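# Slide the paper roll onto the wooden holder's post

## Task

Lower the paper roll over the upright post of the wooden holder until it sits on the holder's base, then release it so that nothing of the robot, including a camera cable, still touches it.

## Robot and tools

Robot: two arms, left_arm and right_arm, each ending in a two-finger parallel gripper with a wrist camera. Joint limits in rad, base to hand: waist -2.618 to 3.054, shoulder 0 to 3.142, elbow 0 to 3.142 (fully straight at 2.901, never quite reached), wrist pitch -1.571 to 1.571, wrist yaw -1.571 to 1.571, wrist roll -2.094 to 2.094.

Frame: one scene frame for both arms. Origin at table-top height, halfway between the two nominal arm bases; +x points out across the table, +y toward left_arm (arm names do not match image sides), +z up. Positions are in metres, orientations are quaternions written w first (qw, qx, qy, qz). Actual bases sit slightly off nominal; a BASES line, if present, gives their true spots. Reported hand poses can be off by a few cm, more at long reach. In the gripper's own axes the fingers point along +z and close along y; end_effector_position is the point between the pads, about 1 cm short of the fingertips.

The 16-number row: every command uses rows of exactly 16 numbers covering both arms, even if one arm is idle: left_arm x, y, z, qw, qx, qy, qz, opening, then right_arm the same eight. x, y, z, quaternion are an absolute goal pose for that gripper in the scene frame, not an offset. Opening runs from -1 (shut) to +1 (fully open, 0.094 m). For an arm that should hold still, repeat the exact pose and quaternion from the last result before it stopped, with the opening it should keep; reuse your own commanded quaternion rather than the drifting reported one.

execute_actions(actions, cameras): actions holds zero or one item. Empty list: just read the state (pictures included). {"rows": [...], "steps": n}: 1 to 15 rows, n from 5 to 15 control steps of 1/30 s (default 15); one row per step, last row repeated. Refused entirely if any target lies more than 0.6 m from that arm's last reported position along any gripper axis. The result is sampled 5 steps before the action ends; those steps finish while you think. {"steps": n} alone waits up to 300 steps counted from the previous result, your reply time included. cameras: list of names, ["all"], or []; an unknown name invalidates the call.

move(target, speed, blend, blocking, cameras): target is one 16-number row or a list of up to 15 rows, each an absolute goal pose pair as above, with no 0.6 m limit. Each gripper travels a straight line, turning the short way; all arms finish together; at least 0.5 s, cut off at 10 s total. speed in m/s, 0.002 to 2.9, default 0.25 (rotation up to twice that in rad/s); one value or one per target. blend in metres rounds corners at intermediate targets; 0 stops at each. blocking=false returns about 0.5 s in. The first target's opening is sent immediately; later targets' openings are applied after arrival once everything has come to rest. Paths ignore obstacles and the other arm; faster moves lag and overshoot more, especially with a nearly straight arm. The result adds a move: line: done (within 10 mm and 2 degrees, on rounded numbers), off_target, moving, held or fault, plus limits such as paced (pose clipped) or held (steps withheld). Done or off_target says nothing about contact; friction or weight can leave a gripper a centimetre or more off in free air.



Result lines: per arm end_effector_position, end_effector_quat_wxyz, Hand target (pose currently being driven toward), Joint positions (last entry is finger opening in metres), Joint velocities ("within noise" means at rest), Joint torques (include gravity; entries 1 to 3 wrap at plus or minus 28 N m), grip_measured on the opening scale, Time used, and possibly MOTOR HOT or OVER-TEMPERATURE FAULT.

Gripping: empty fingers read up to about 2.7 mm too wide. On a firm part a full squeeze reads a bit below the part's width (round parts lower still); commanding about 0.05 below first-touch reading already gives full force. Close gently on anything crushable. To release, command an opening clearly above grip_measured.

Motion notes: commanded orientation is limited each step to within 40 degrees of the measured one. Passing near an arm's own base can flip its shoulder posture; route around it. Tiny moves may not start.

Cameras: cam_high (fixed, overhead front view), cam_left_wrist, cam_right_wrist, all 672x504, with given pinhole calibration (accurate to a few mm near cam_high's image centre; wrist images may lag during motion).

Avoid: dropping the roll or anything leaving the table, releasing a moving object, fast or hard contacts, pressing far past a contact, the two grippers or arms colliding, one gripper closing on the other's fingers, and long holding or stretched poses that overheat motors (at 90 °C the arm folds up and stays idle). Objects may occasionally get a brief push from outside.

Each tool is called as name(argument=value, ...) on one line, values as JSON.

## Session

execute_actions(actions=[], cameras=["all"])

zoom_image(camera="cam_high", region=[100, 20, 604, 420])

Scene clock: 0.00 s of 4400.00 s.
left_arm: end_effector_position=(+0.2734, +0.2698, +0.1704) grip_measured=+1.000 end_effector_quat_wxyz=(+0.613, -0.019, +0.788, +0.051) | right_arm: end_effector_position=(+0.3790, -0.1786, +0.0822) grip_measured=+1.000 end_effector_quat_wxyz=(+0.474, -0.118, +0.868, +0.090)
Joint positions: left_arm=[-0.266 0.121 0.209 -0.349 -0.344 -0.031 0.094] | right_arm=[0.363 1.627 0.664 0.398 0.046 0.081 0.094]
Joint velocities: within noise
Joint torques (N m): no reading
Motor temperatures (°C): left_arm=[23 24 21 24 22 21 23] | right_arm=[23 23 22 22 22 23 24]
Heat: left arm: 24 °C; right arm: 24 °C.
Hand target: left_arm +0.2725, +0.2703, +0.1734; +0.616, -0.020, +0.786, +0.051 | right_arm +0.3823, -0.1774, +0.0908; +0.483, -0.117, +0.863, +0.092
camera_calibration:
cam_left_wrist: T_world_to_cam=[[0.101817, -0.992512, 0.0674804, 0.224411], [-0.662345, -0.118246, -0.739809, 0.363948], [0.742248, 0.0306295, -0.669425, 0.00653824], [0, 0, 0, 1]] pos_world=[0.213357, 0.265566, 0.258486]
cam_right_wrist: T_world_to_cam=[[0.371663, -0.927238, 0.0457862, -0.31111], [-0.803107, -0.345865, -0.485178, 0.306245], [0.465711, 0.143551, -0.873216, 0.0248398], [0, 0, 0, 1]] pos_world=[0.350007, -0.186119, 0.184518]

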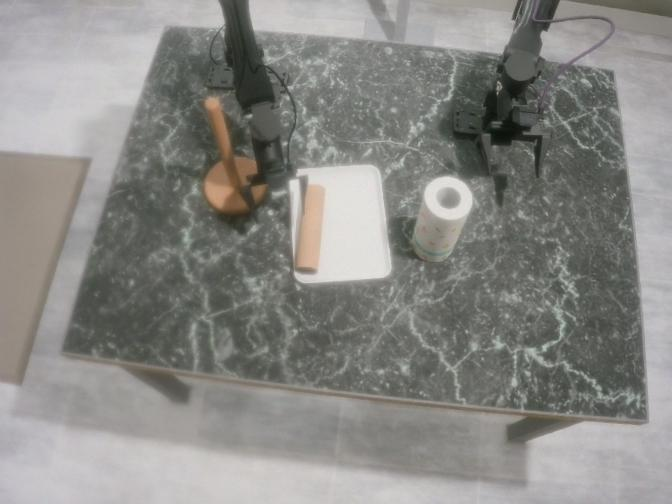

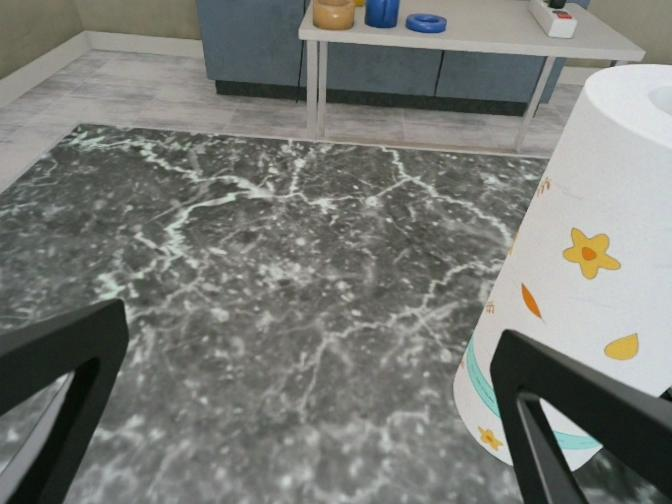

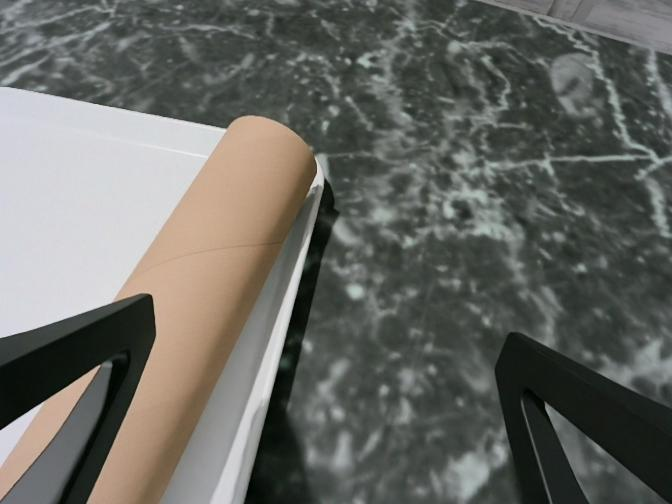

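Scaled by 1.000.

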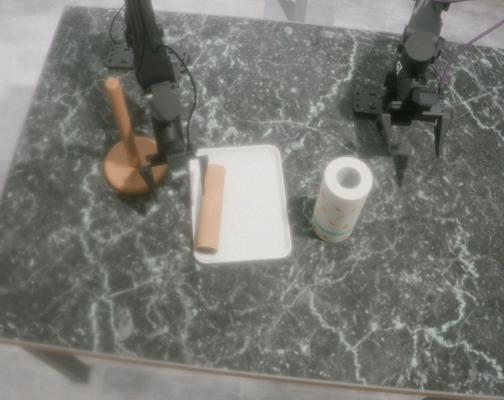

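zoom_image(camera="cam_high", region=[395, 160, 495, 280])

zoom_image(camera="cam_high", region=[180, 80, 320, 240])

zoom_image(camera="cam_high", region=[440, 60, 600, 220])

Scaled by 4.200 from the camera's 672x504 image, which has a finer 960x720 frame.

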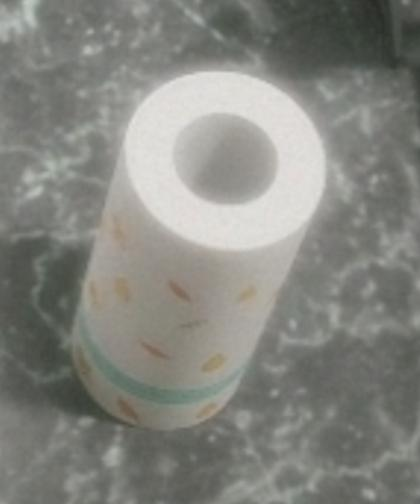

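Scaled by 3.150 from the camera's 672x504 image, which has a finer 960x720 frame.

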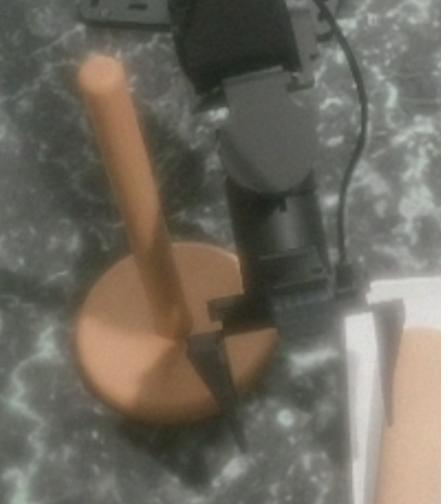

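Scaled by 3.150 from the camera's 672x504 image, which has a finer 960x720 frame.

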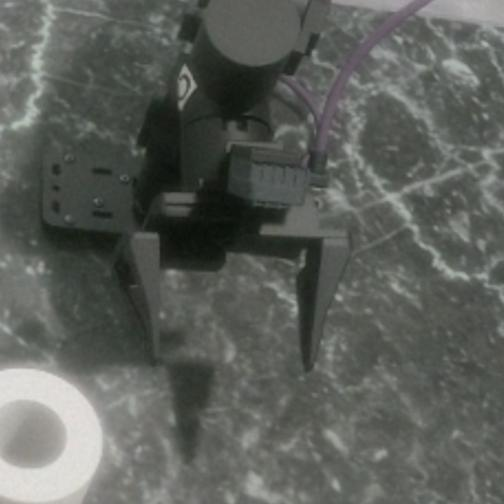

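move(target=[[0.250, 0.300, 0.230, 0.613, -0.019, 0.788, 0.051, 1.0, 0.345, -0.100, 0.150, 0.6744, -0.2126, 0.6744, 0.2126, 1.0], [0.225, 0.330, 0.280, 0.613, -0.019, 0.788, 0.051, 1.0, 0.267, 0.060, 0.150, 0.6744, -0.2126, 0.6744, 0.2126, 1.0]], speed=[0.5, 0.45], blend=0.04, cameras=["cam_high", "cam_right_wrist"])

zoom_image(camera="cam_right_wrist", region=[100, 0, 604, 504])

Scene clock: 10.67 s of 4400.00 s.
left_arm: end_effector_position=(+0.2255, +0.3327, +0.2716) grip_measured=+1.000 end_effector_quat_wxyz=(+0.610, -0.028, +0.790, +0.049) | right_arm: end_effector_position=(+0.2610, +0.0562, +0.1431) grip_measured=+1.000 end_effector_quat_wxyz=(+0.663, -0.226, +0.682, +0.210)
Joint positions: left_arm=[1.21 0.382 0.705 -0.851 1.052 0.515 0.094] | right_arm=[1.085 1.932 0.68 1.214 0.471 0.004 0.094]
Joint velocities: within noise
Joint torques (N m): left_arm=[0.44 3.23 9.01 1.52 0.37 0.12] | right_arm=[-0.24 -7.46 7.84 2.14 0.17 0]
Motor temperatures (°C): left_arm=[23 24 22 27 22 21 23] | right_arm=[23 24 23 25 22 23 24]
Heat: left arm: 27 °C; right arm: 25 °C.
Hand target: left_arm +0.2251, +0.3299, +0.2798; +0.613, -0.020, +0.788, +0.051 | right_arm +0.2668, +0.0595, +0.1499; +0.674, -0.213, +0.675, +0.213
Off the commanded pose: left_arm 0.009 m, 1 deg | right_arm 0.010 m, 2 deg.
Kept back: nothing.
move: done
camera_calibration:
cam_right_wrist: T_world_to_cam=[[0.605129, -0.784765, 0.134028, -0.13389], [-0.332756, -0.402254, -0.852916, 0.255295], [0.723251, 0.471526, -0.50455, -0.0391712], [0, 0, 0, 1]] pos_world=[0.194302, 0.0160918, 0.215926]
Images, in order (width x height): cam_high 672x504, cam_right_wrist 672x504.

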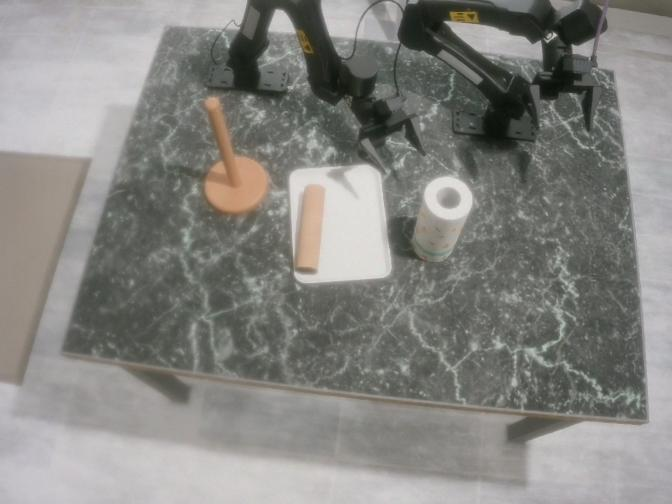

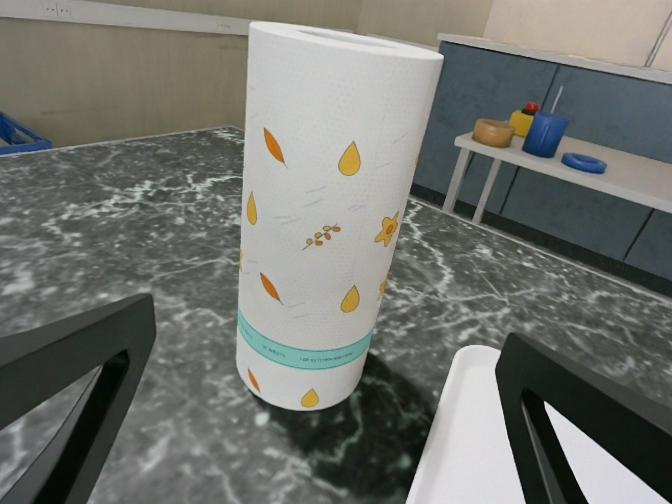

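Scaled by 1.000.

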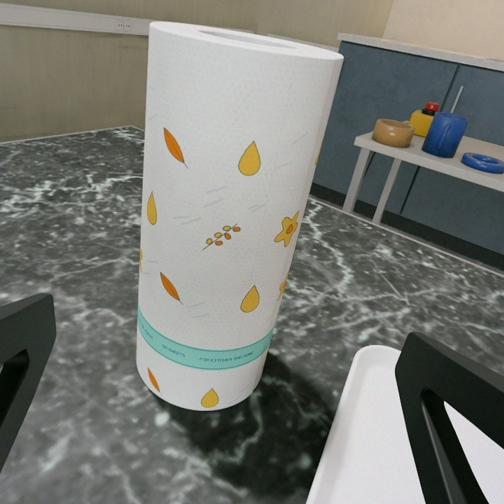

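move(target=[0.2255, 0.3327, 0.2716, 0.610, -0.028, 0.790, 0.049, 1.0, 0.338, 0.120, 0.153, 0.6744, -0.2126, 0.6744, 0.2126, 1.0], speed=0.2, cameras=["cam_right_wrist"])

Scene clock: 13.43 s of 4400.00 s.
left_arm: end_effector_position=(+0.2254, +0.3329, +0.2713) grip_measured=+1.000 end_effector_quat_wxyz=(+0.610, -0.027, +0.791, +0.050) | right_arm: end_effector_position=(+0.3334, +0.1135, +0.1576) grip_measured=+1.000 end_effector_quat_wxyz=(+0.676, -0.207, +0.675, +0.211)
Joint positions: left_arm=[1.211 0.383 0.705 -0.853 1.051 0.519 0.094] | right_arm=[1 2.14 1.08 1.064 0.413 0.004 0.094]
Joint velocities: within noise
Joint torques (N m): left_arm=[-0.02 2.47 6.43 1.74 0.28 -0.08] | right_arm=[-0.34 -9.91 8.94 1.72 -0.17 -0.01]
Motor temperatures (°C): left_arm=[23 24 22 27 22 21 23] | right_arm=[23 24 23 25 22 23 24]
Heat: left arm: 27 °C; right arm: 25 °C.
Hand target: left_arm +0.2255, +0.3327, +0.2717; +0.610, -0.028, +0.790, +0.049 | right_arm +0.3376, +0.1196, +0.1530; +0.674, -0.213, +0.674, +0.213
Off the commanded pose: left_arm 0.000 m, 0 deg | right_arm 0.009 m, 1 deg.
Kept back: nothing.
move: done
camera_calibration:
cam_right_wrist: T_world_to_cam=[[0.581622, -0.805038, 0.116741, -0.121742], [-0.325538, -0.361869, -0.873542, 0.311029], [0.74548, 0.470068, -0.472542, -0.12353], [0, 0, 0, 1]] pos_world=[0.264148, 0.0726122, 0.227536]
Images, in order (width x height): cam_right_wrist 672x504.

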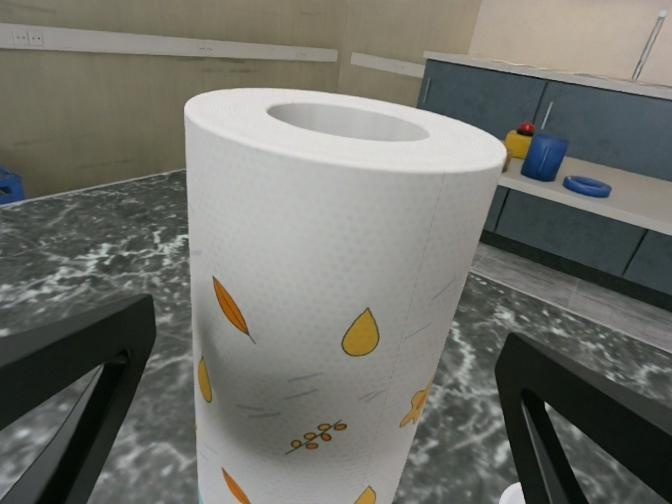

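move(target=[[0.2255, 0.3327, 0.2716, 0.610, -0.028, 0.790, 0.049, 1.0, 0.3647, 0.1417, 0.151, 0.6744, -0.2126, 0.6744, 0.2126, 1.0], [0.2255, 0.3327, 0.2716, 0.610, -0.028, 0.790, 0.049, 1.0, 0.3647, 0.1417, 0.151, 0.6744, -0.2126, 0.6744, 0.2126, 0.58]], speed=0.15, cameras=["cam_right_wrist", "cam_high"])

Scene clock: 15.40 s of 4400.00 s.
left_arm: end_effector_position=(+0.2254, +0.3330, +0.2713) grip_measured=+1.000 end_effector_quat_wxyz=(+0.610, -0.028, +0.791, +0.050) | right_arm: end_effector_position=(+0.3600, +0.1353, +0.1575) grip_measured=+0.598 end_effector_quat_wxyz=(+0.677, -0.206, +0.674, +0.212)
Joint positions: left_arm=[1.211 0.383 0.705 -0.853 1.05 0.519 0.094] | right_arm=[0.975 2.232 1.245 0.995 0.387 0.003 0.075]
Joint velocities: within noise
Joint torques (N m): left_arm=[-0.02 2.45 6.46 1.72 0.29 -0.05] | right_arm=[-0.25 -10.74 9.5 1.67 -0.2 0]
Motor temperatures (°C): left_arm=[23 24 22 27 22 21 23] | right_arm=[23 25 23 25 22 23 24]
Heat: left arm: 27 °C; right arm: 25 °C.
Hand target: left_arm +0.2255, +0.3327, +0.2717; +0.610, -0.028, +0.790, +0.049 | right_arm +0.3643, +0.1411, +0.1508; +0.674, -0.213, +0.675, +0.213
Off the commanded pose: left_arm 0.000 m, 0 deg | right_arm 0.010 m, 1 deg.
Kept back: nothing.
move: done
camera_calibration:
cam_right_wrist: T_world_to_cam=[[0.581377, -0.805314, 0.116064, -0.119468], [-0.323562, -0.359719, -0.875163, 0.326707], [0.746531, 0.471245, -0.469702, -0.154692], [0, 0, 0, 1]] pos_world=[0.290648, 0.0942118, 0.227129]
Images, in order (width x height): cam_high 672x504, cam_right_wrist 672x504.

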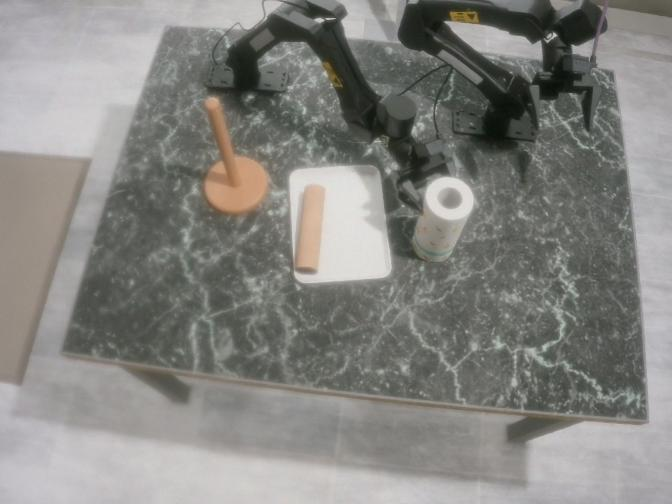

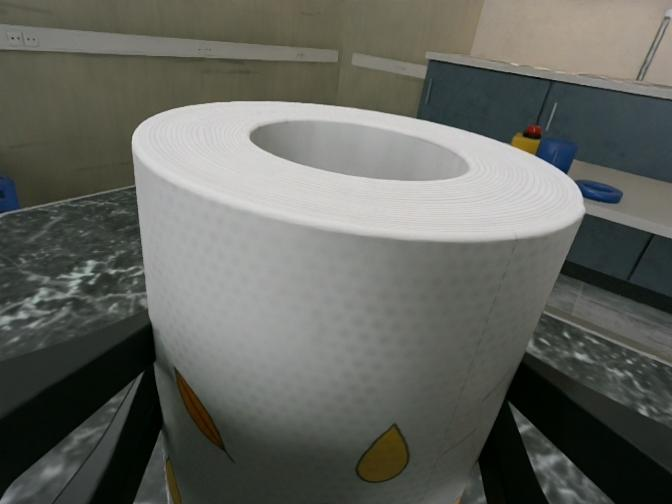

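move(target=[[0.2255, 0.3327, 0.2716, 0.610, -0.028, 0.790, 0.049, 1.0, 0.3647, 0.1417, 0.151, 0.6744, -0.2126, 0.6744, 0.2126, 1.0], [0.2255, 0.3327, 0.2716, 0.610, -0.028, 0.790, 0.049, 1.0, 0.3745, 0.1487, 0.151, 0.6744, -0.2126, 0.6744, 0.2126, 1.0], [0.2255, 0.3327, 0.2716, 0.610, -0.028, 0.790, 0.049, 1.0, 0.3745, 0.1487, 0.151, 0.6744, -0.2126, 0.6744, 0.2126, 0.55]], speed=[0.15, 0.1, 0.1], cameras=["cam_right_wrist", "cam_high"])

Scene clock: 18.80 s of 4400.00 s.
left_arm: end_effector_position=(+0.2254, +0.3330, +0.2713) grip_measured=+1.000 end_effector_quat_wxyz=(+0.610, -0.028, +0.791, +0.050) | right_arm: end_effector_position=(+0.3687, +0.1433, +0.1580) grip_measured=+0.636 end_effector_quat_wxyz=(+0.677, -0.207, +0.673, +0.212)
Joint positions: left_arm=[1.211 0.383 0.705 -0.853 1.05 0.519 0.094] | right_arm=[0.968 2.263 1.305 0.965 0.379 0.003 0.077]
Joint velocities: within noise
Joint torques (N m): left_arm=[-0.05 2.41 6.46 1.77 0.25 -0.06] | right_arm=[-0.49 -11.11 9.48 1.68 -0.19 0.01]
Motor temperatures (°C): left_arm=[23 24 22 27 22 21 23] | right_arm=[23 25 24 26 22 23 24]
Heat: left arm: 27 °C; right arm: 26 °C.
Hand target: left_arm +0.2255, +0.3327, +0.2717; +0.610, -0.028, +0.790, +0.049 | right_arm +0.3740, +0.1481, +0.1509; +0.674, -0.213, +0.674, +0.213
Off the commanded pose: left_arm 0.000 m, 0 deg | right_arm 0.011 m, 1 deg.
Kept back: nothing.
move: off_target (right_arm); target 3's new opening was sent with right_arm's hand 0.011 m and 1 deg from that target
camera_calibration:
cam_right_wrist: T_world_to_cam=[[0.582598, -0.804366, 0.116511, -0.118708], [-0.322795, -0.360555, -0.875102, 0.33268], [0.745911, 0.472223, -0.469704, -0.164637], [0, 0, 0, 1]] pos_world=[0.299351, 0.10221, 0.227629]
Images, in order (width x height): cam_high 672x504, cam_right_wrist 672x504.

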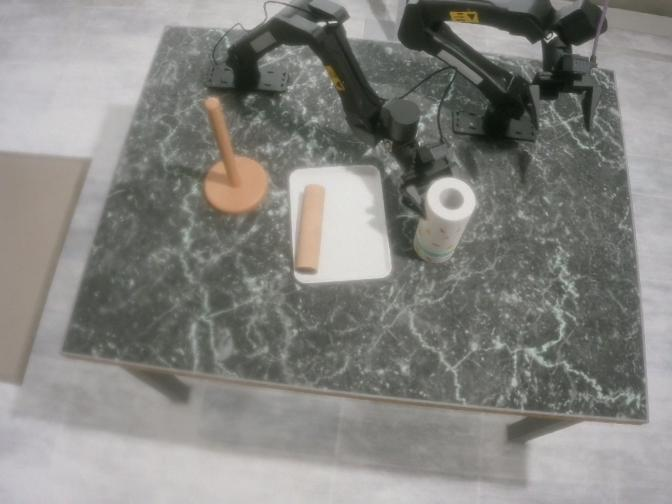

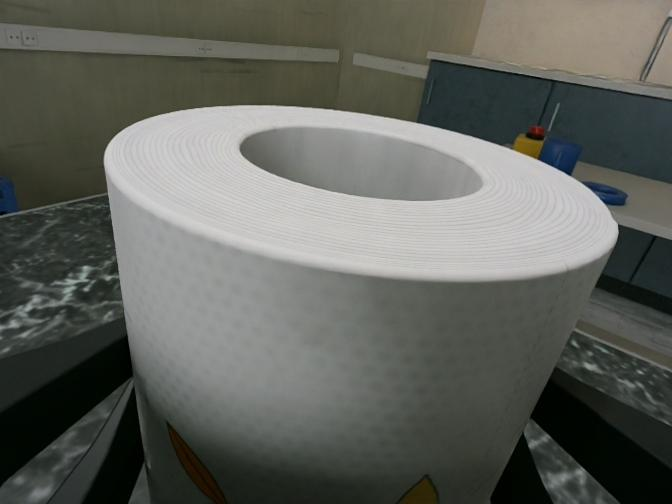

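move(target=[[0.2255, 0.3327, 0.2716, 0.610, -0.028, 0.790, 0.049, 1.0, 0.364, 0.070, 0.340, 0.7010, -0.0923, 0.7010, 0.0923, 0.55], [0.235, 0.260, 0.340, 0.469, -0.149, 0.802, -0.339, 1.0, 0.330, -0.120, 0.503, 0.7064, 0.0308, 0.7064, -0.0308, 0.55], [0.246, 0.182, 0.400, 0.2419, -0.2419, 0.6646, -0.6646, 1.0, 0.286, -0.293, 0.505, 0.6830, 0.1830, 0.6830, -0.1830, 0.55]], speed=[0.32, 0.4, 0.4], blend=0.04, cameras=["all"])

zoom_image(camera="cam_high", region=[150, 10, 300, 230])

zoom_image(camera="cam_left_wrist", region=[180, 130, 480, 380])

Scene clock: 25.33 s of 4400.00 s.
left_arm: end_effector_position=(+0.2478, +0.1839, +0.4014) grip_measured=+1.000 end_effector_quat_wxyz=(+0.239, -0.246, +0.667, -0.662) | right_arm: end_effector_position=(+0.2916, -0.2851, +0.5035) grip_measured=+0.638 end_effector_quat_wxyz=(+0.682, +0.172, +0.687, -0.183)
Joint positions: left_arm=[0.492 0.692 0.947 -0.308 1.383 -1.526 0.094] | right_arm=[0.666 1.218 1.56 -0.352 1.186 -0.007 0.077]
Joint velocities: left_arm=[-0.012 -0.022 -0.066 0.183 0.007 -0.183 0] | right_arm=[within noise]
Joint torques (N m): left_arm=[-0.68 -0.57 4.93 1.65 -0.02 -0.05] | right_arm=[-0.53 -5.29 5.37 1.37 0.12 0.09]
Motor temperatures (°C): left_arm=[23 24 22 27 22 21 23] | right_arm=[23 25 24 26 22 23 25]
Heat: left arm: 27 °C; right arm: 26 °C.
Hand target: left_arm +0.2460, +0.1820, +0.4000; +0.241, -0.242, +0.666, -0.663 | right_arm +0.2861, -0.2930, +0.5051; +0.683, +0.183, +0.683, -0.183
Off the commanded pose: left_arm 0.003 m, 1 deg | right_arm 0.010 m, 1 deg.
Kept back: nothing.
move: done
camera_calibration:
cam_left_wrist: T_world_to_cam=[[0.0921078, 0.0920779, 0.991483, -0.441777], [-0.972996, -0.203317, 0.109272, 0.259539], [0.211647, -0.974774, 0.0708643, 0.202043], [0, 0, 0, 1]] pos_world=[0.25046, 0.290392, 0.395336]
cam_right_wrist: T_world_to_cam=[[-0.45795, -0.878152, 0.138313, -0.1873], [-0.484384, 0.116026, -0.867127, 0.634753], [0.745422, -0.464098, -0.478498, -0.00490136], [0, 0, 0, 1]] pos_world=[0.225344, -0.240401, 0.573972]

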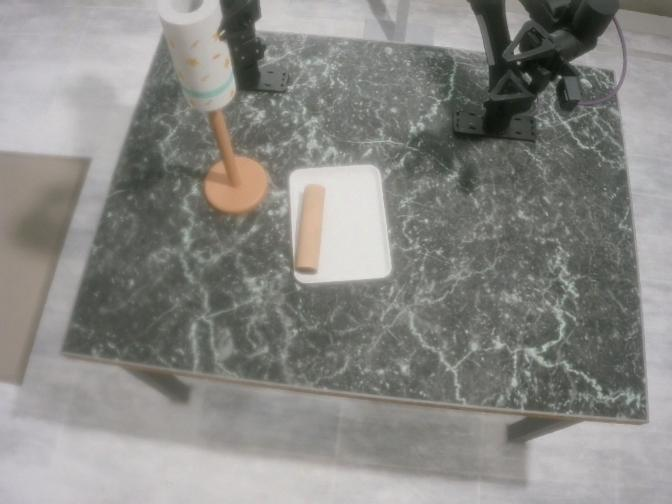

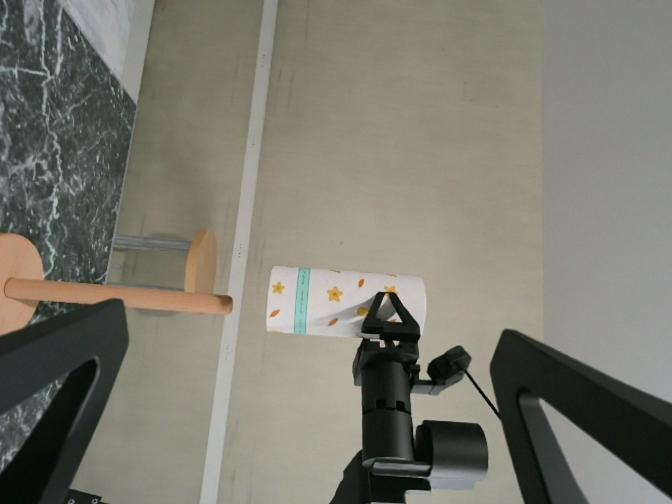

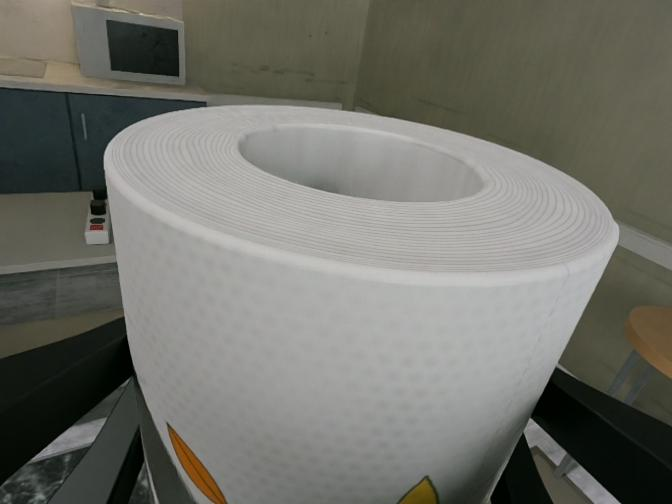

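Scaled by 2.291 from the camera's 672x504 image, which has a finer 960x720 frame.

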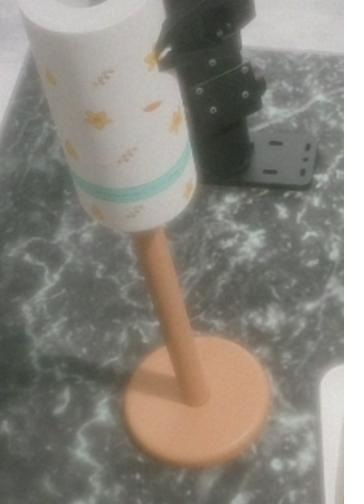

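Scaled by 1.680 from the camera's 672x504 image, which has a finer 960x720 frame.

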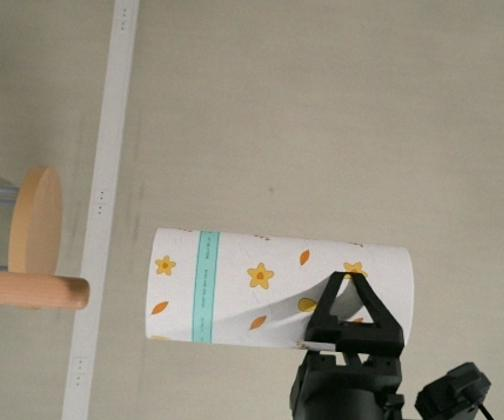

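move(target=[0.2478, 0.1839, 0.4014, 0.239, -0.246, 0.667, -0.662, 1.0, 0.2765, -0.2975, 0.482, 0.6830, 0.1830, 0.6830, -0.1830, 0.55], speed=0.12, cameras=["cam_high", "cam_left_wrist"])

zoom_image(camera="cam_high", region=[150, 10, 300, 230])

zoom_image(camera="cam_left_wrist", region=[120, 200, 370, 400])

Scene clock: 27.87 s of 4400.00 s.
left_arm: end_effector_position=(+0.2480, +0.1840, +0.4023) grip_measured=+1.000 end_effector_quat_wxyz=(+0.237, -0.248, +0.665, -0.664) | right_arm: end_effector_position=(+0.2840, -0.2918, +0.4760) grip_measured=+0.638 end_effector_quat_wxyz=(+0.674, +0.167, +0.694, -0.191)
Joint positions: left_arm=[0.492 0.691 0.944 -0.292 1.381 -1.547 0.094] | right_arm=[0.666 1.144 1.416 -0.32 1.192 0.004 0.077]
Joint velocities: within noise
Joint torques (N m): left_arm=[-0.03 0.7 6.52 1.43 0.01 0.15] | right_arm=[0.31 -5.3 5.57 1.69 0.21 0.04]
Motor temperatures (°C): left_arm=[23 24 22 27 22 21 23] | right_arm=[23 25 24 26 22 23 25]
Heat: left arm: 27 °C; right arm: 26 °C.
Hand target: left_arm +0.2478, +0.1839, +0.4014; +0.239, -0.246, +0.666, -0.662 | right_arm +0.2767, -0.2976, +0.4819; +0.682, +0.183, +0.684, -0.183
Off the commanded pose: left_arm 0.001 m, 0 deg | right_arm 0.011 m, 3 deg.
Kept back: nothing.
move: off_target (right_arm)
camera_calibration:
cam_left_wrist: T_world_to_cam=[[0.09593, 0.0990693, 0.990446, -0.444559], [-0.972276, -0.203849, 0.11456, 0.257512], [0.213251, -0.973977, 0.0767675, 0.199132], [0, 0, 0, 1]] pos_world=[0.250554, 0.290486, 0.395524]
Images, in order (width x height): cam_high 672x504, cam_left_wrist 672x504.

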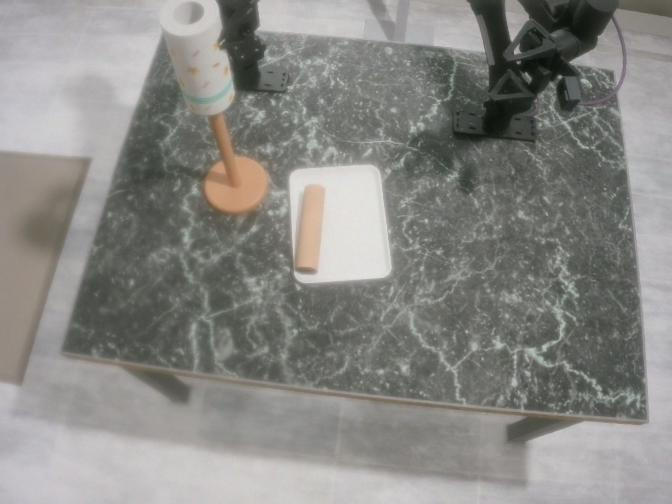

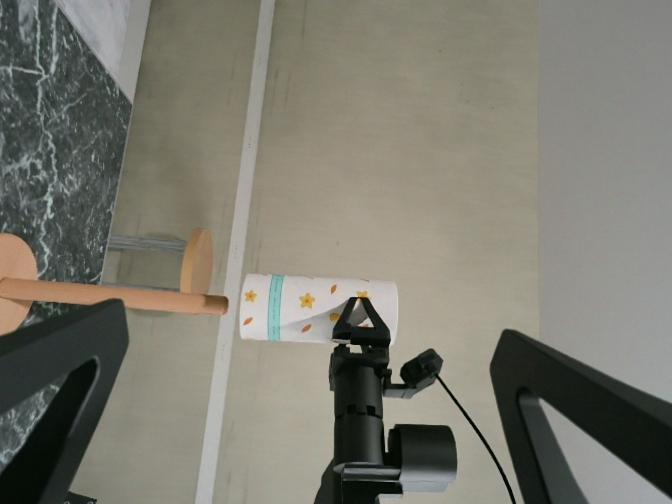

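Scaled by 2.291 from the camera's 672x504 image, which has a finer 960x720 frame.

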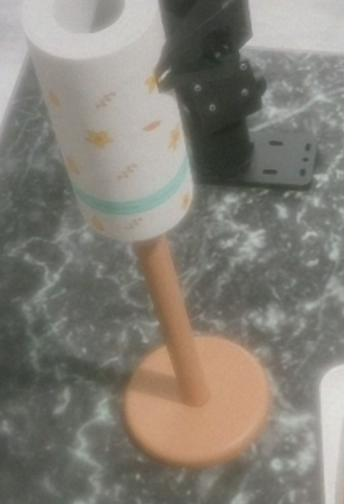

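Scaled by 2.016 from the camera's 672x504 image, which has a finer 960x720 frame.

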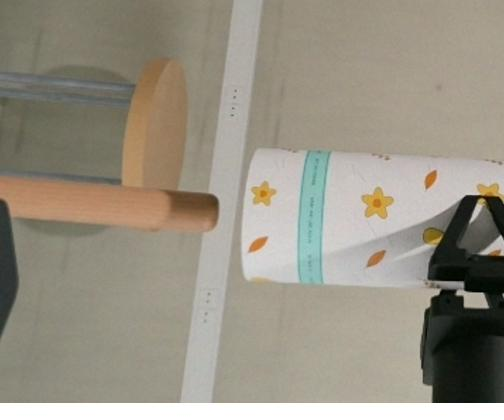

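move(target=[0.2480, 0.1840, 0.4023, 0.237, -0.248, 0.665, -0.664, 1.0, 0.2785, -0.295, 0.415, 0.6830, 0.1830, 0.6830, -0.1830, 0.55], speed=0.12, cameras=["cam_high", "cam_left_wrist"])

zoom_image(camera="cam_high", region=[150, 10, 300, 230])

zoom_image(camera="cam_left_wrist", region=[80, 200, 400, 400])

Scene clock: 30.73 s of 4400.00 s.
left_arm: end_effector_position=(+0.2480, +0.1840, +0.4023) grip_measured=+1.000 end_effector_quat_wxyz=(+0.236, -0.249, +0.665, -0.664) | right_arm: end_effector_position=(+0.2851, -0.2912, +0.4094) grip_measured=+0.638 end_effector_quat_wxyz=(+0.675, +0.171, +0.693, -0.190)
Joint positions: left_arm=[0.492 0.691 0.944 -0.293 1.381 -1.548 0.094] | right_arm=[0.666 1.054 1.086 -0.081 1.196 0.013 0.077]
Joint velocities: within noise
Joint torques (N m): left_arm=[-0.01 0.73 6.31 1.6 0 -0.05] | right_arm=[0.54 -5 6.12 1.68 0.22 -0.03]
Motor temperatures (°C): left_arm=[23 24 22 27 22 21 23] | right_arm=[23 25 24 26 22 23 25]
Heat: left arm: 27 °C; right arm: 26 °C.
Hand target: left_arm +0.2480, +0.1840, +0.4023; +0.237, -0.248, +0.665, -0.664 | right_arm +0.2787, -0.2952, +0.4149; +0.682, +0.183, +0.684, -0.183
Off the commanded pose: left_arm 0.000 m, 0 deg | right_arm 0.009 m, 2 deg.
Kept back: nothing.
move: done
camera_calibration:
cam_left_wrist: T_world_to_cam=[[0.0969233, 0.0996817, 0.990288, -0.444724], [-0.972179, -0.203695, 0.115655, 0.257032], [0.213245, -0.973947, 0.0771657, 0.198983], [0, 0, 0, 1]] pos_world=[0.250553, 0.290485, 0.395323]
Images, in order (width x height): cam_high 672x504, cam_left_wrist 672x504.

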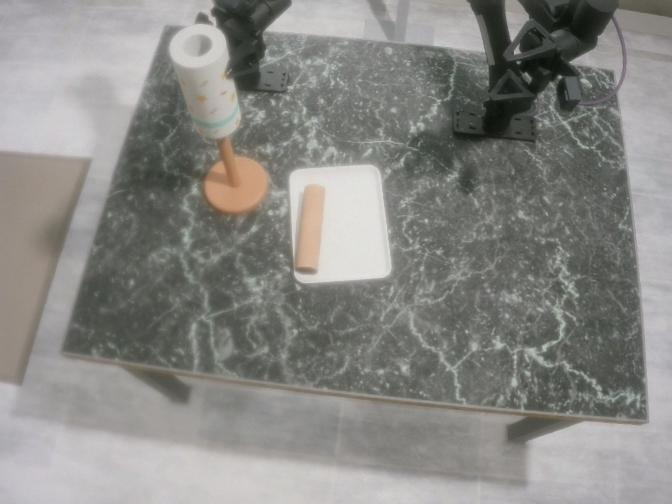

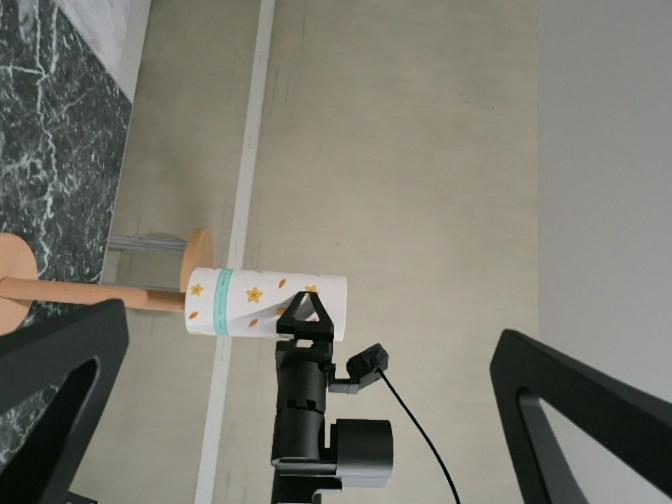

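Scaled by 2.291 from the camera's 672x504 image, which has a finer 960x720 frame.

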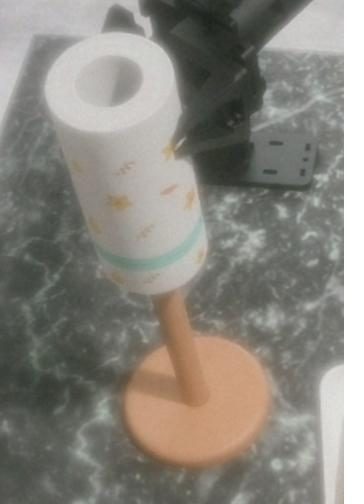

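Scaled by 1.575 from the camera's 672x504 image, which has a finer 960x720 frame.

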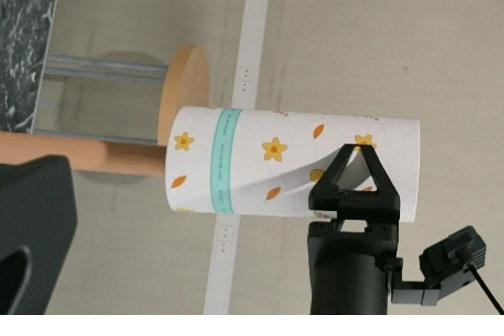

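move(target=[0.2480, 0.1840, 0.4023, 0.237, -0.248, 0.665, -0.664, 1.0, 0.2780, -0.2955, 0.210, 0.6830, 0.1830, 0.6830, -0.1830, 0.55], speed=0.16, cameras=["cam_high", "cam_left_wrist"])

zoom_image(camera="cam_high", region=[170, 70, 300, 230])

zoom_image(camera="cam_left_wrist", region=[0, 180, 300, 400])

Scene clock: 33.33 s of 4400.00 s.
left_arm: end_effector_position=(+0.2480, +0.1840, +0.4023) grip_measured=+1.000 end_effector_quat_wxyz=(+0.236, -0.249, +0.665, -0.664) | right_arm: end_effector_position=(+0.2803, -0.2952, +0.2113) grip_measured=+0.638 end_effector_quat_wxyz=(+0.681, +0.180, +0.686, -0.182)
Joint positions: left_arm=[0.492 0.691 0.944 -0.293 1.381 -1.548 0.094] | right_arm=[0.666 1.198 0.318 0.86 1.197 0.013 0.077]
Joint velocities: within noise
Joint torques (N m): left_arm=[-0.02 0.68 6.32 1.61 0.02 -0.05] | right_arm=[0.59 -2.54 5.26 1.68 0.16 -0.02]
Motor temperatures (°C): left_arm=[23 24 22 27 22 21 23] | right_arm=[23 25 24 27 22 23 25]
Heat: left arm: 27 °C; right arm: 27 °C.
Hand target: left_arm +0.2480, +0.1840, +0.4023; +0.237, -0.248, +0.665, -0.664 | right_arm +0.2780, -0.2956, +0.2100; +0.682, +0.183, +0.684, -0.183
Off the commanded pose: left_arm 0.000 m, 0 deg | right_arm 0.003 m, 1 deg.
Kept back: nothing.
move: done
camera_calibration:
cam_left_wrist: T_world_to_cam=[[0.0969233, 0.0996817, 0.990288, -0.444724], [-0.972179, -0.203695, 0.115655, 0.257032], [0.213245, -0.973947, 0.0771657, 0.198983], [0, 0, 0, 1]] pos_world=[0.250553, 0.290485, 0.395323]
Images, in order (width x height): cam_high 672x504, cam_left_wrist 672x504.

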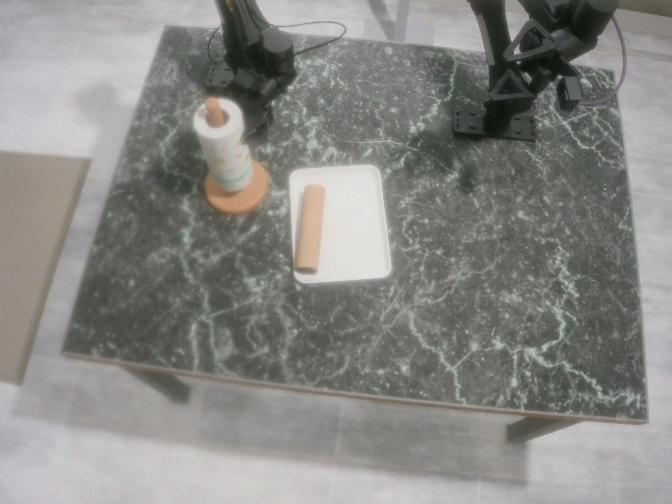

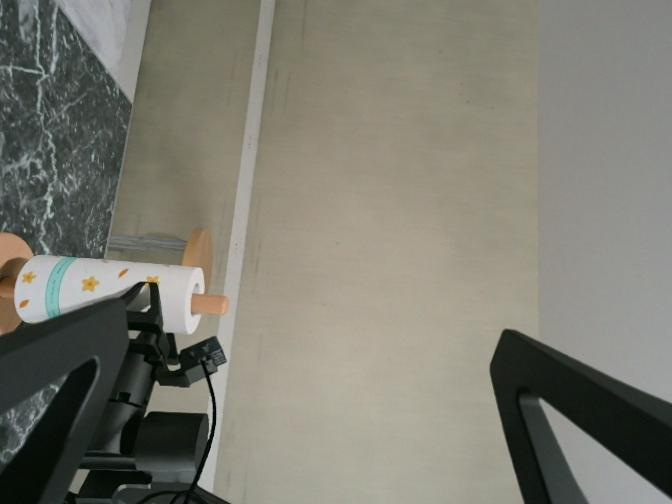

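Scaled by 3.150 from the camera's 672x504 image, which has a finer 960x720 frame.

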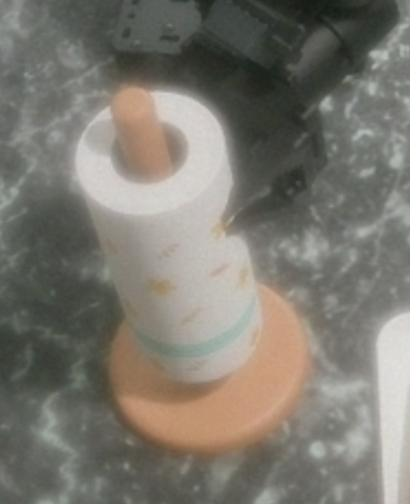

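Scaled by 1.680 from the camera's 672x504 image, which has a finer 960x720 frame.

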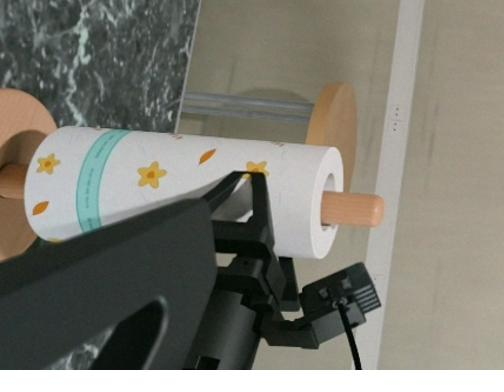

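move(target=[0.2480, 0.1840, 0.4023, 0.237, -0.248, 0.665, -0.664, 1.0, 0.2780, -0.2955, 0.171, 0.6830, 0.1830, 0.6830, -0.1830, 0.55], speed=0.07, cameras=["cam_high", "cam_left_wrist"])

zoom_image(camera="cam_high", region=[170, 70, 300, 230])

zoom_image(camera="cam_left_wrist", region=[0, 180, 300, 400])

Scene clock: 34.77 s of 4400.00 s.
left_arm: end_effector_position=(+0.2480, +0.1840, +0.4023) grip_measured=+1.000 end_effector_quat_wxyz=(+0.236, -0.249, +0.665, -0.664) | right_arm: end_effector_position=(+0.2802, -0.2958, +0.1712) grip_measured=+0.638 end_effector_quat_wxyz=(+0.679, +0.181, +0.687, -0.185)
Joint positions: left_arm=[0.492 0.691 0.944 -0.293 1.381 -1.548 0.094] | right_arm=[0.666 1.415 0.23 1.158 1.203 0.017 0.077]
Joint velocities: within noise
Joint torques (N m): left_arm=[-0.03 0.75 6.37 1.59 0.01 -0.03] | right_arm=[0.68 -3.15 4.26 1.71 0.09 -0.02]
Motor temperatures (°C): left_arm=[23 24 22 27 22 21 23] | right_arm=[23 25 24 27 22 23 25]
Heat: left arm: 27 °C; right arm: 27 °C.
Hand target: left_arm +0.2480, +0.1840, +0.4023; +0.237, -0.248, +0.665, -0.664 | right_arm +0.2780, -0.2956, +0.1710; +0.682, +0.183, +0.684, -0.183
Off the commanded pose: left_arm 0.000 m, 0 deg | right_arm 0.002 m, 1 deg.
Kept back: nothing.
move: done
camera_calibration:
cam_left_wrist: T_world_to_cam=[[0.0971744, 0.0999563, 0.990235, -0.444846], [-0.972129, -0.203756, 0.115965, 0.256914], [0.213358, -0.973906, 0.0773706, 0.198861], [0, 0, 0, 1]] pos_world=[0.250553, 0.290485, 0.395323]
Images, in order (width x height): cam_high 672x504, cam_left_wrist 672x504.

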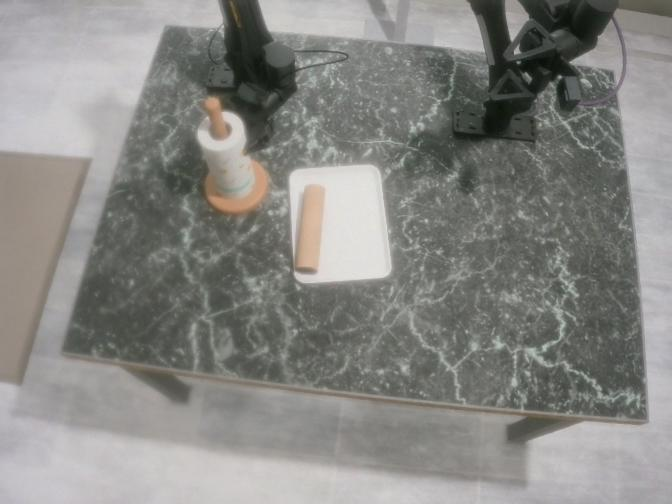

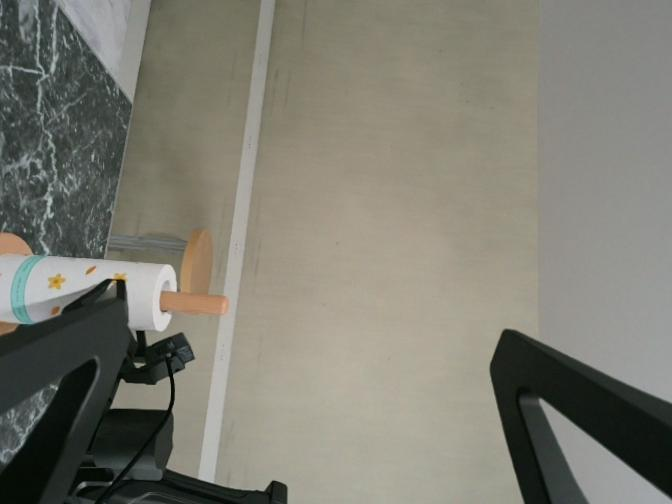

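Scaled by 3.150 from the camera's 672x504 image, which has a finer 960x720 frame.

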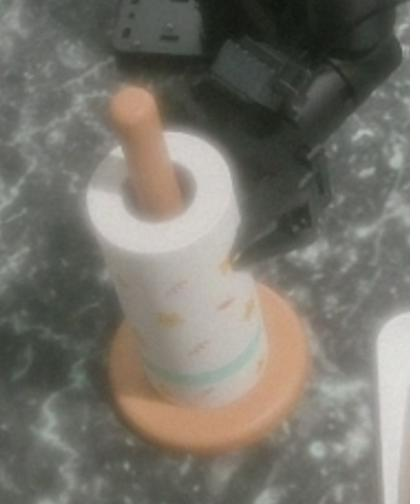

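Scaled by 1.680 from the camera's 672x504 image, which has a finer 960x720 frame.

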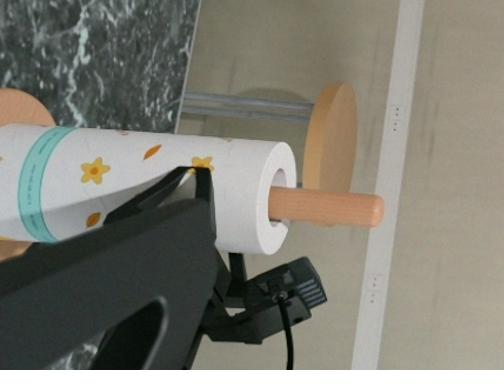

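move(target=[0.2480, 0.1840, 0.4023, 0.237, -0.248, 0.665, -0.664, 1.0, 0.2780, -0.2955, 0.157, 0.6830, 0.1830, 0.6830, -0.1830, 0.55], speed=0.04, cameras=["cam_high", "cam_left_wrist"])

zoom_image(camera="cam_high", region=[170, 70, 300, 230])

zoom_image(camera="cam_left_wrist", region=[0, 180, 300, 400])

Scene clock: 35.93 s of 4400.00 s.
left_arm: end_effector_position=(+0.2480, +0.1840, +0.4023) grip_measured=+1.000 end_effector_quat_wxyz=(+0.236, -0.249, +0.665, -0.664) | right_arm: end_effector_position=(+0.2801, -0.2969, +0.1687) grip_measured=+0.638 end_effector_quat_wxyz=(+0.689, +0.193, +0.675, -0.183)
Joint positions: left_arm=[0.492 0.691 0.944 -0.293 1.381 -1.548 0.094] | right_arm=[0.666 1.507 0.215 1.335 1.217 -0.021 0.077]
Joint velocities: left_arm=[within noise] | right_arm=[-0.012 0.051 -0.012 0.081 0.066 0.022 0.001]
Joint torques (N m): left_arm=[-0.08 0.65 6.35 1.6 0.02 -0.04] | right_arm=[0.65 -2.36 2.73 1.16 -0.09 0.34]
Motor temperatures (°C): left_arm=[23 24 22 27 22 21 23] | right_arm=[23 25 23 27 22 23 25]
Heat: left arm: 27 °C; right arm: 27 °C.
Hand target: left_arm +0.2480, +0.1840, +0.4023; +0.237, -0.248, +0.665, -0.664 | right_arm +0.2778, -0.2958, +0.1574; +0.683, +0.183, +0.683, -0.183
Off the commanded pose: left_arm 0.000 m, 0 deg | right_arm 0.012 m, 2 deg.
Kept back: nothing.
move: off_target (right_arm)
camera_calibration:
cam_left_wrist: T_world_to_cam=[[0.0971744, 0.0999563, 0.990235, -0.444846], [-0.972129, -0.203756, 0.115965, 0.256914], [0.213358, -0.973906, 0.0773706, 0.198861], [0, 0, 0, 1]] pos_world=[0.250553, 0.290485, 0.395323]
Images, in order (width x height): cam_high 672x504, cam_left_wrist 672x504.

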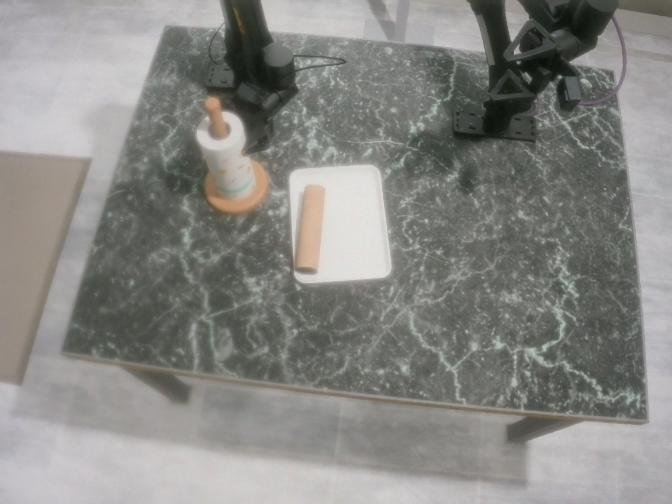

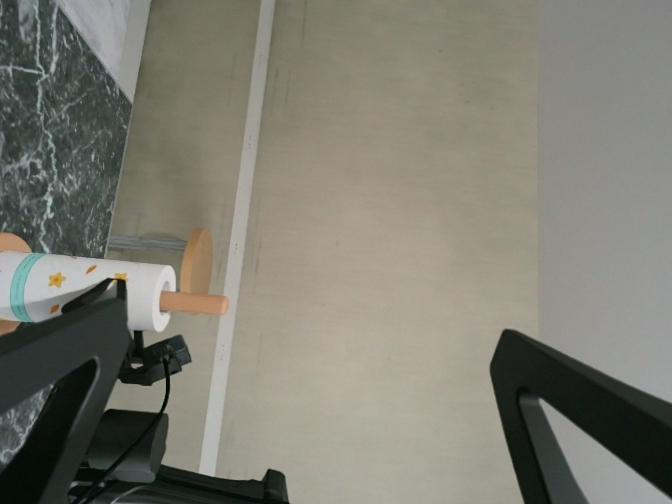

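Scaled by 3.150 from the camera's 672x504 image, which has a finer 960x720 frame.

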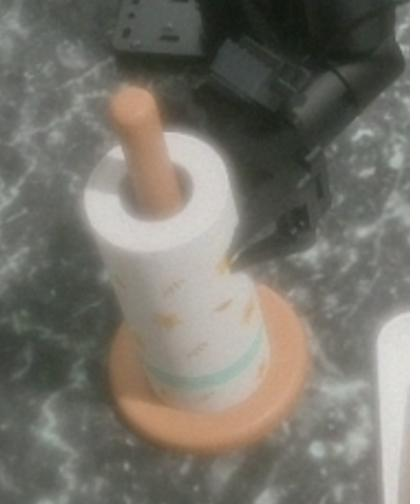

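Scaled by 1.680 from the camera's 672x504 image, which has a finer 960x720 frame.

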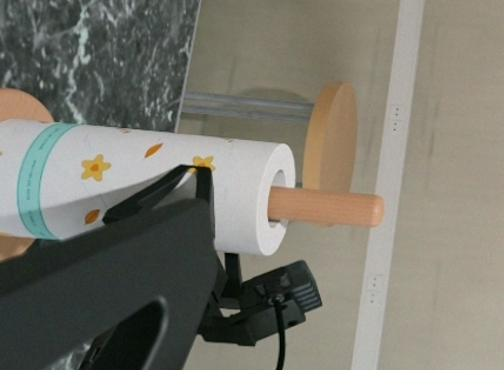

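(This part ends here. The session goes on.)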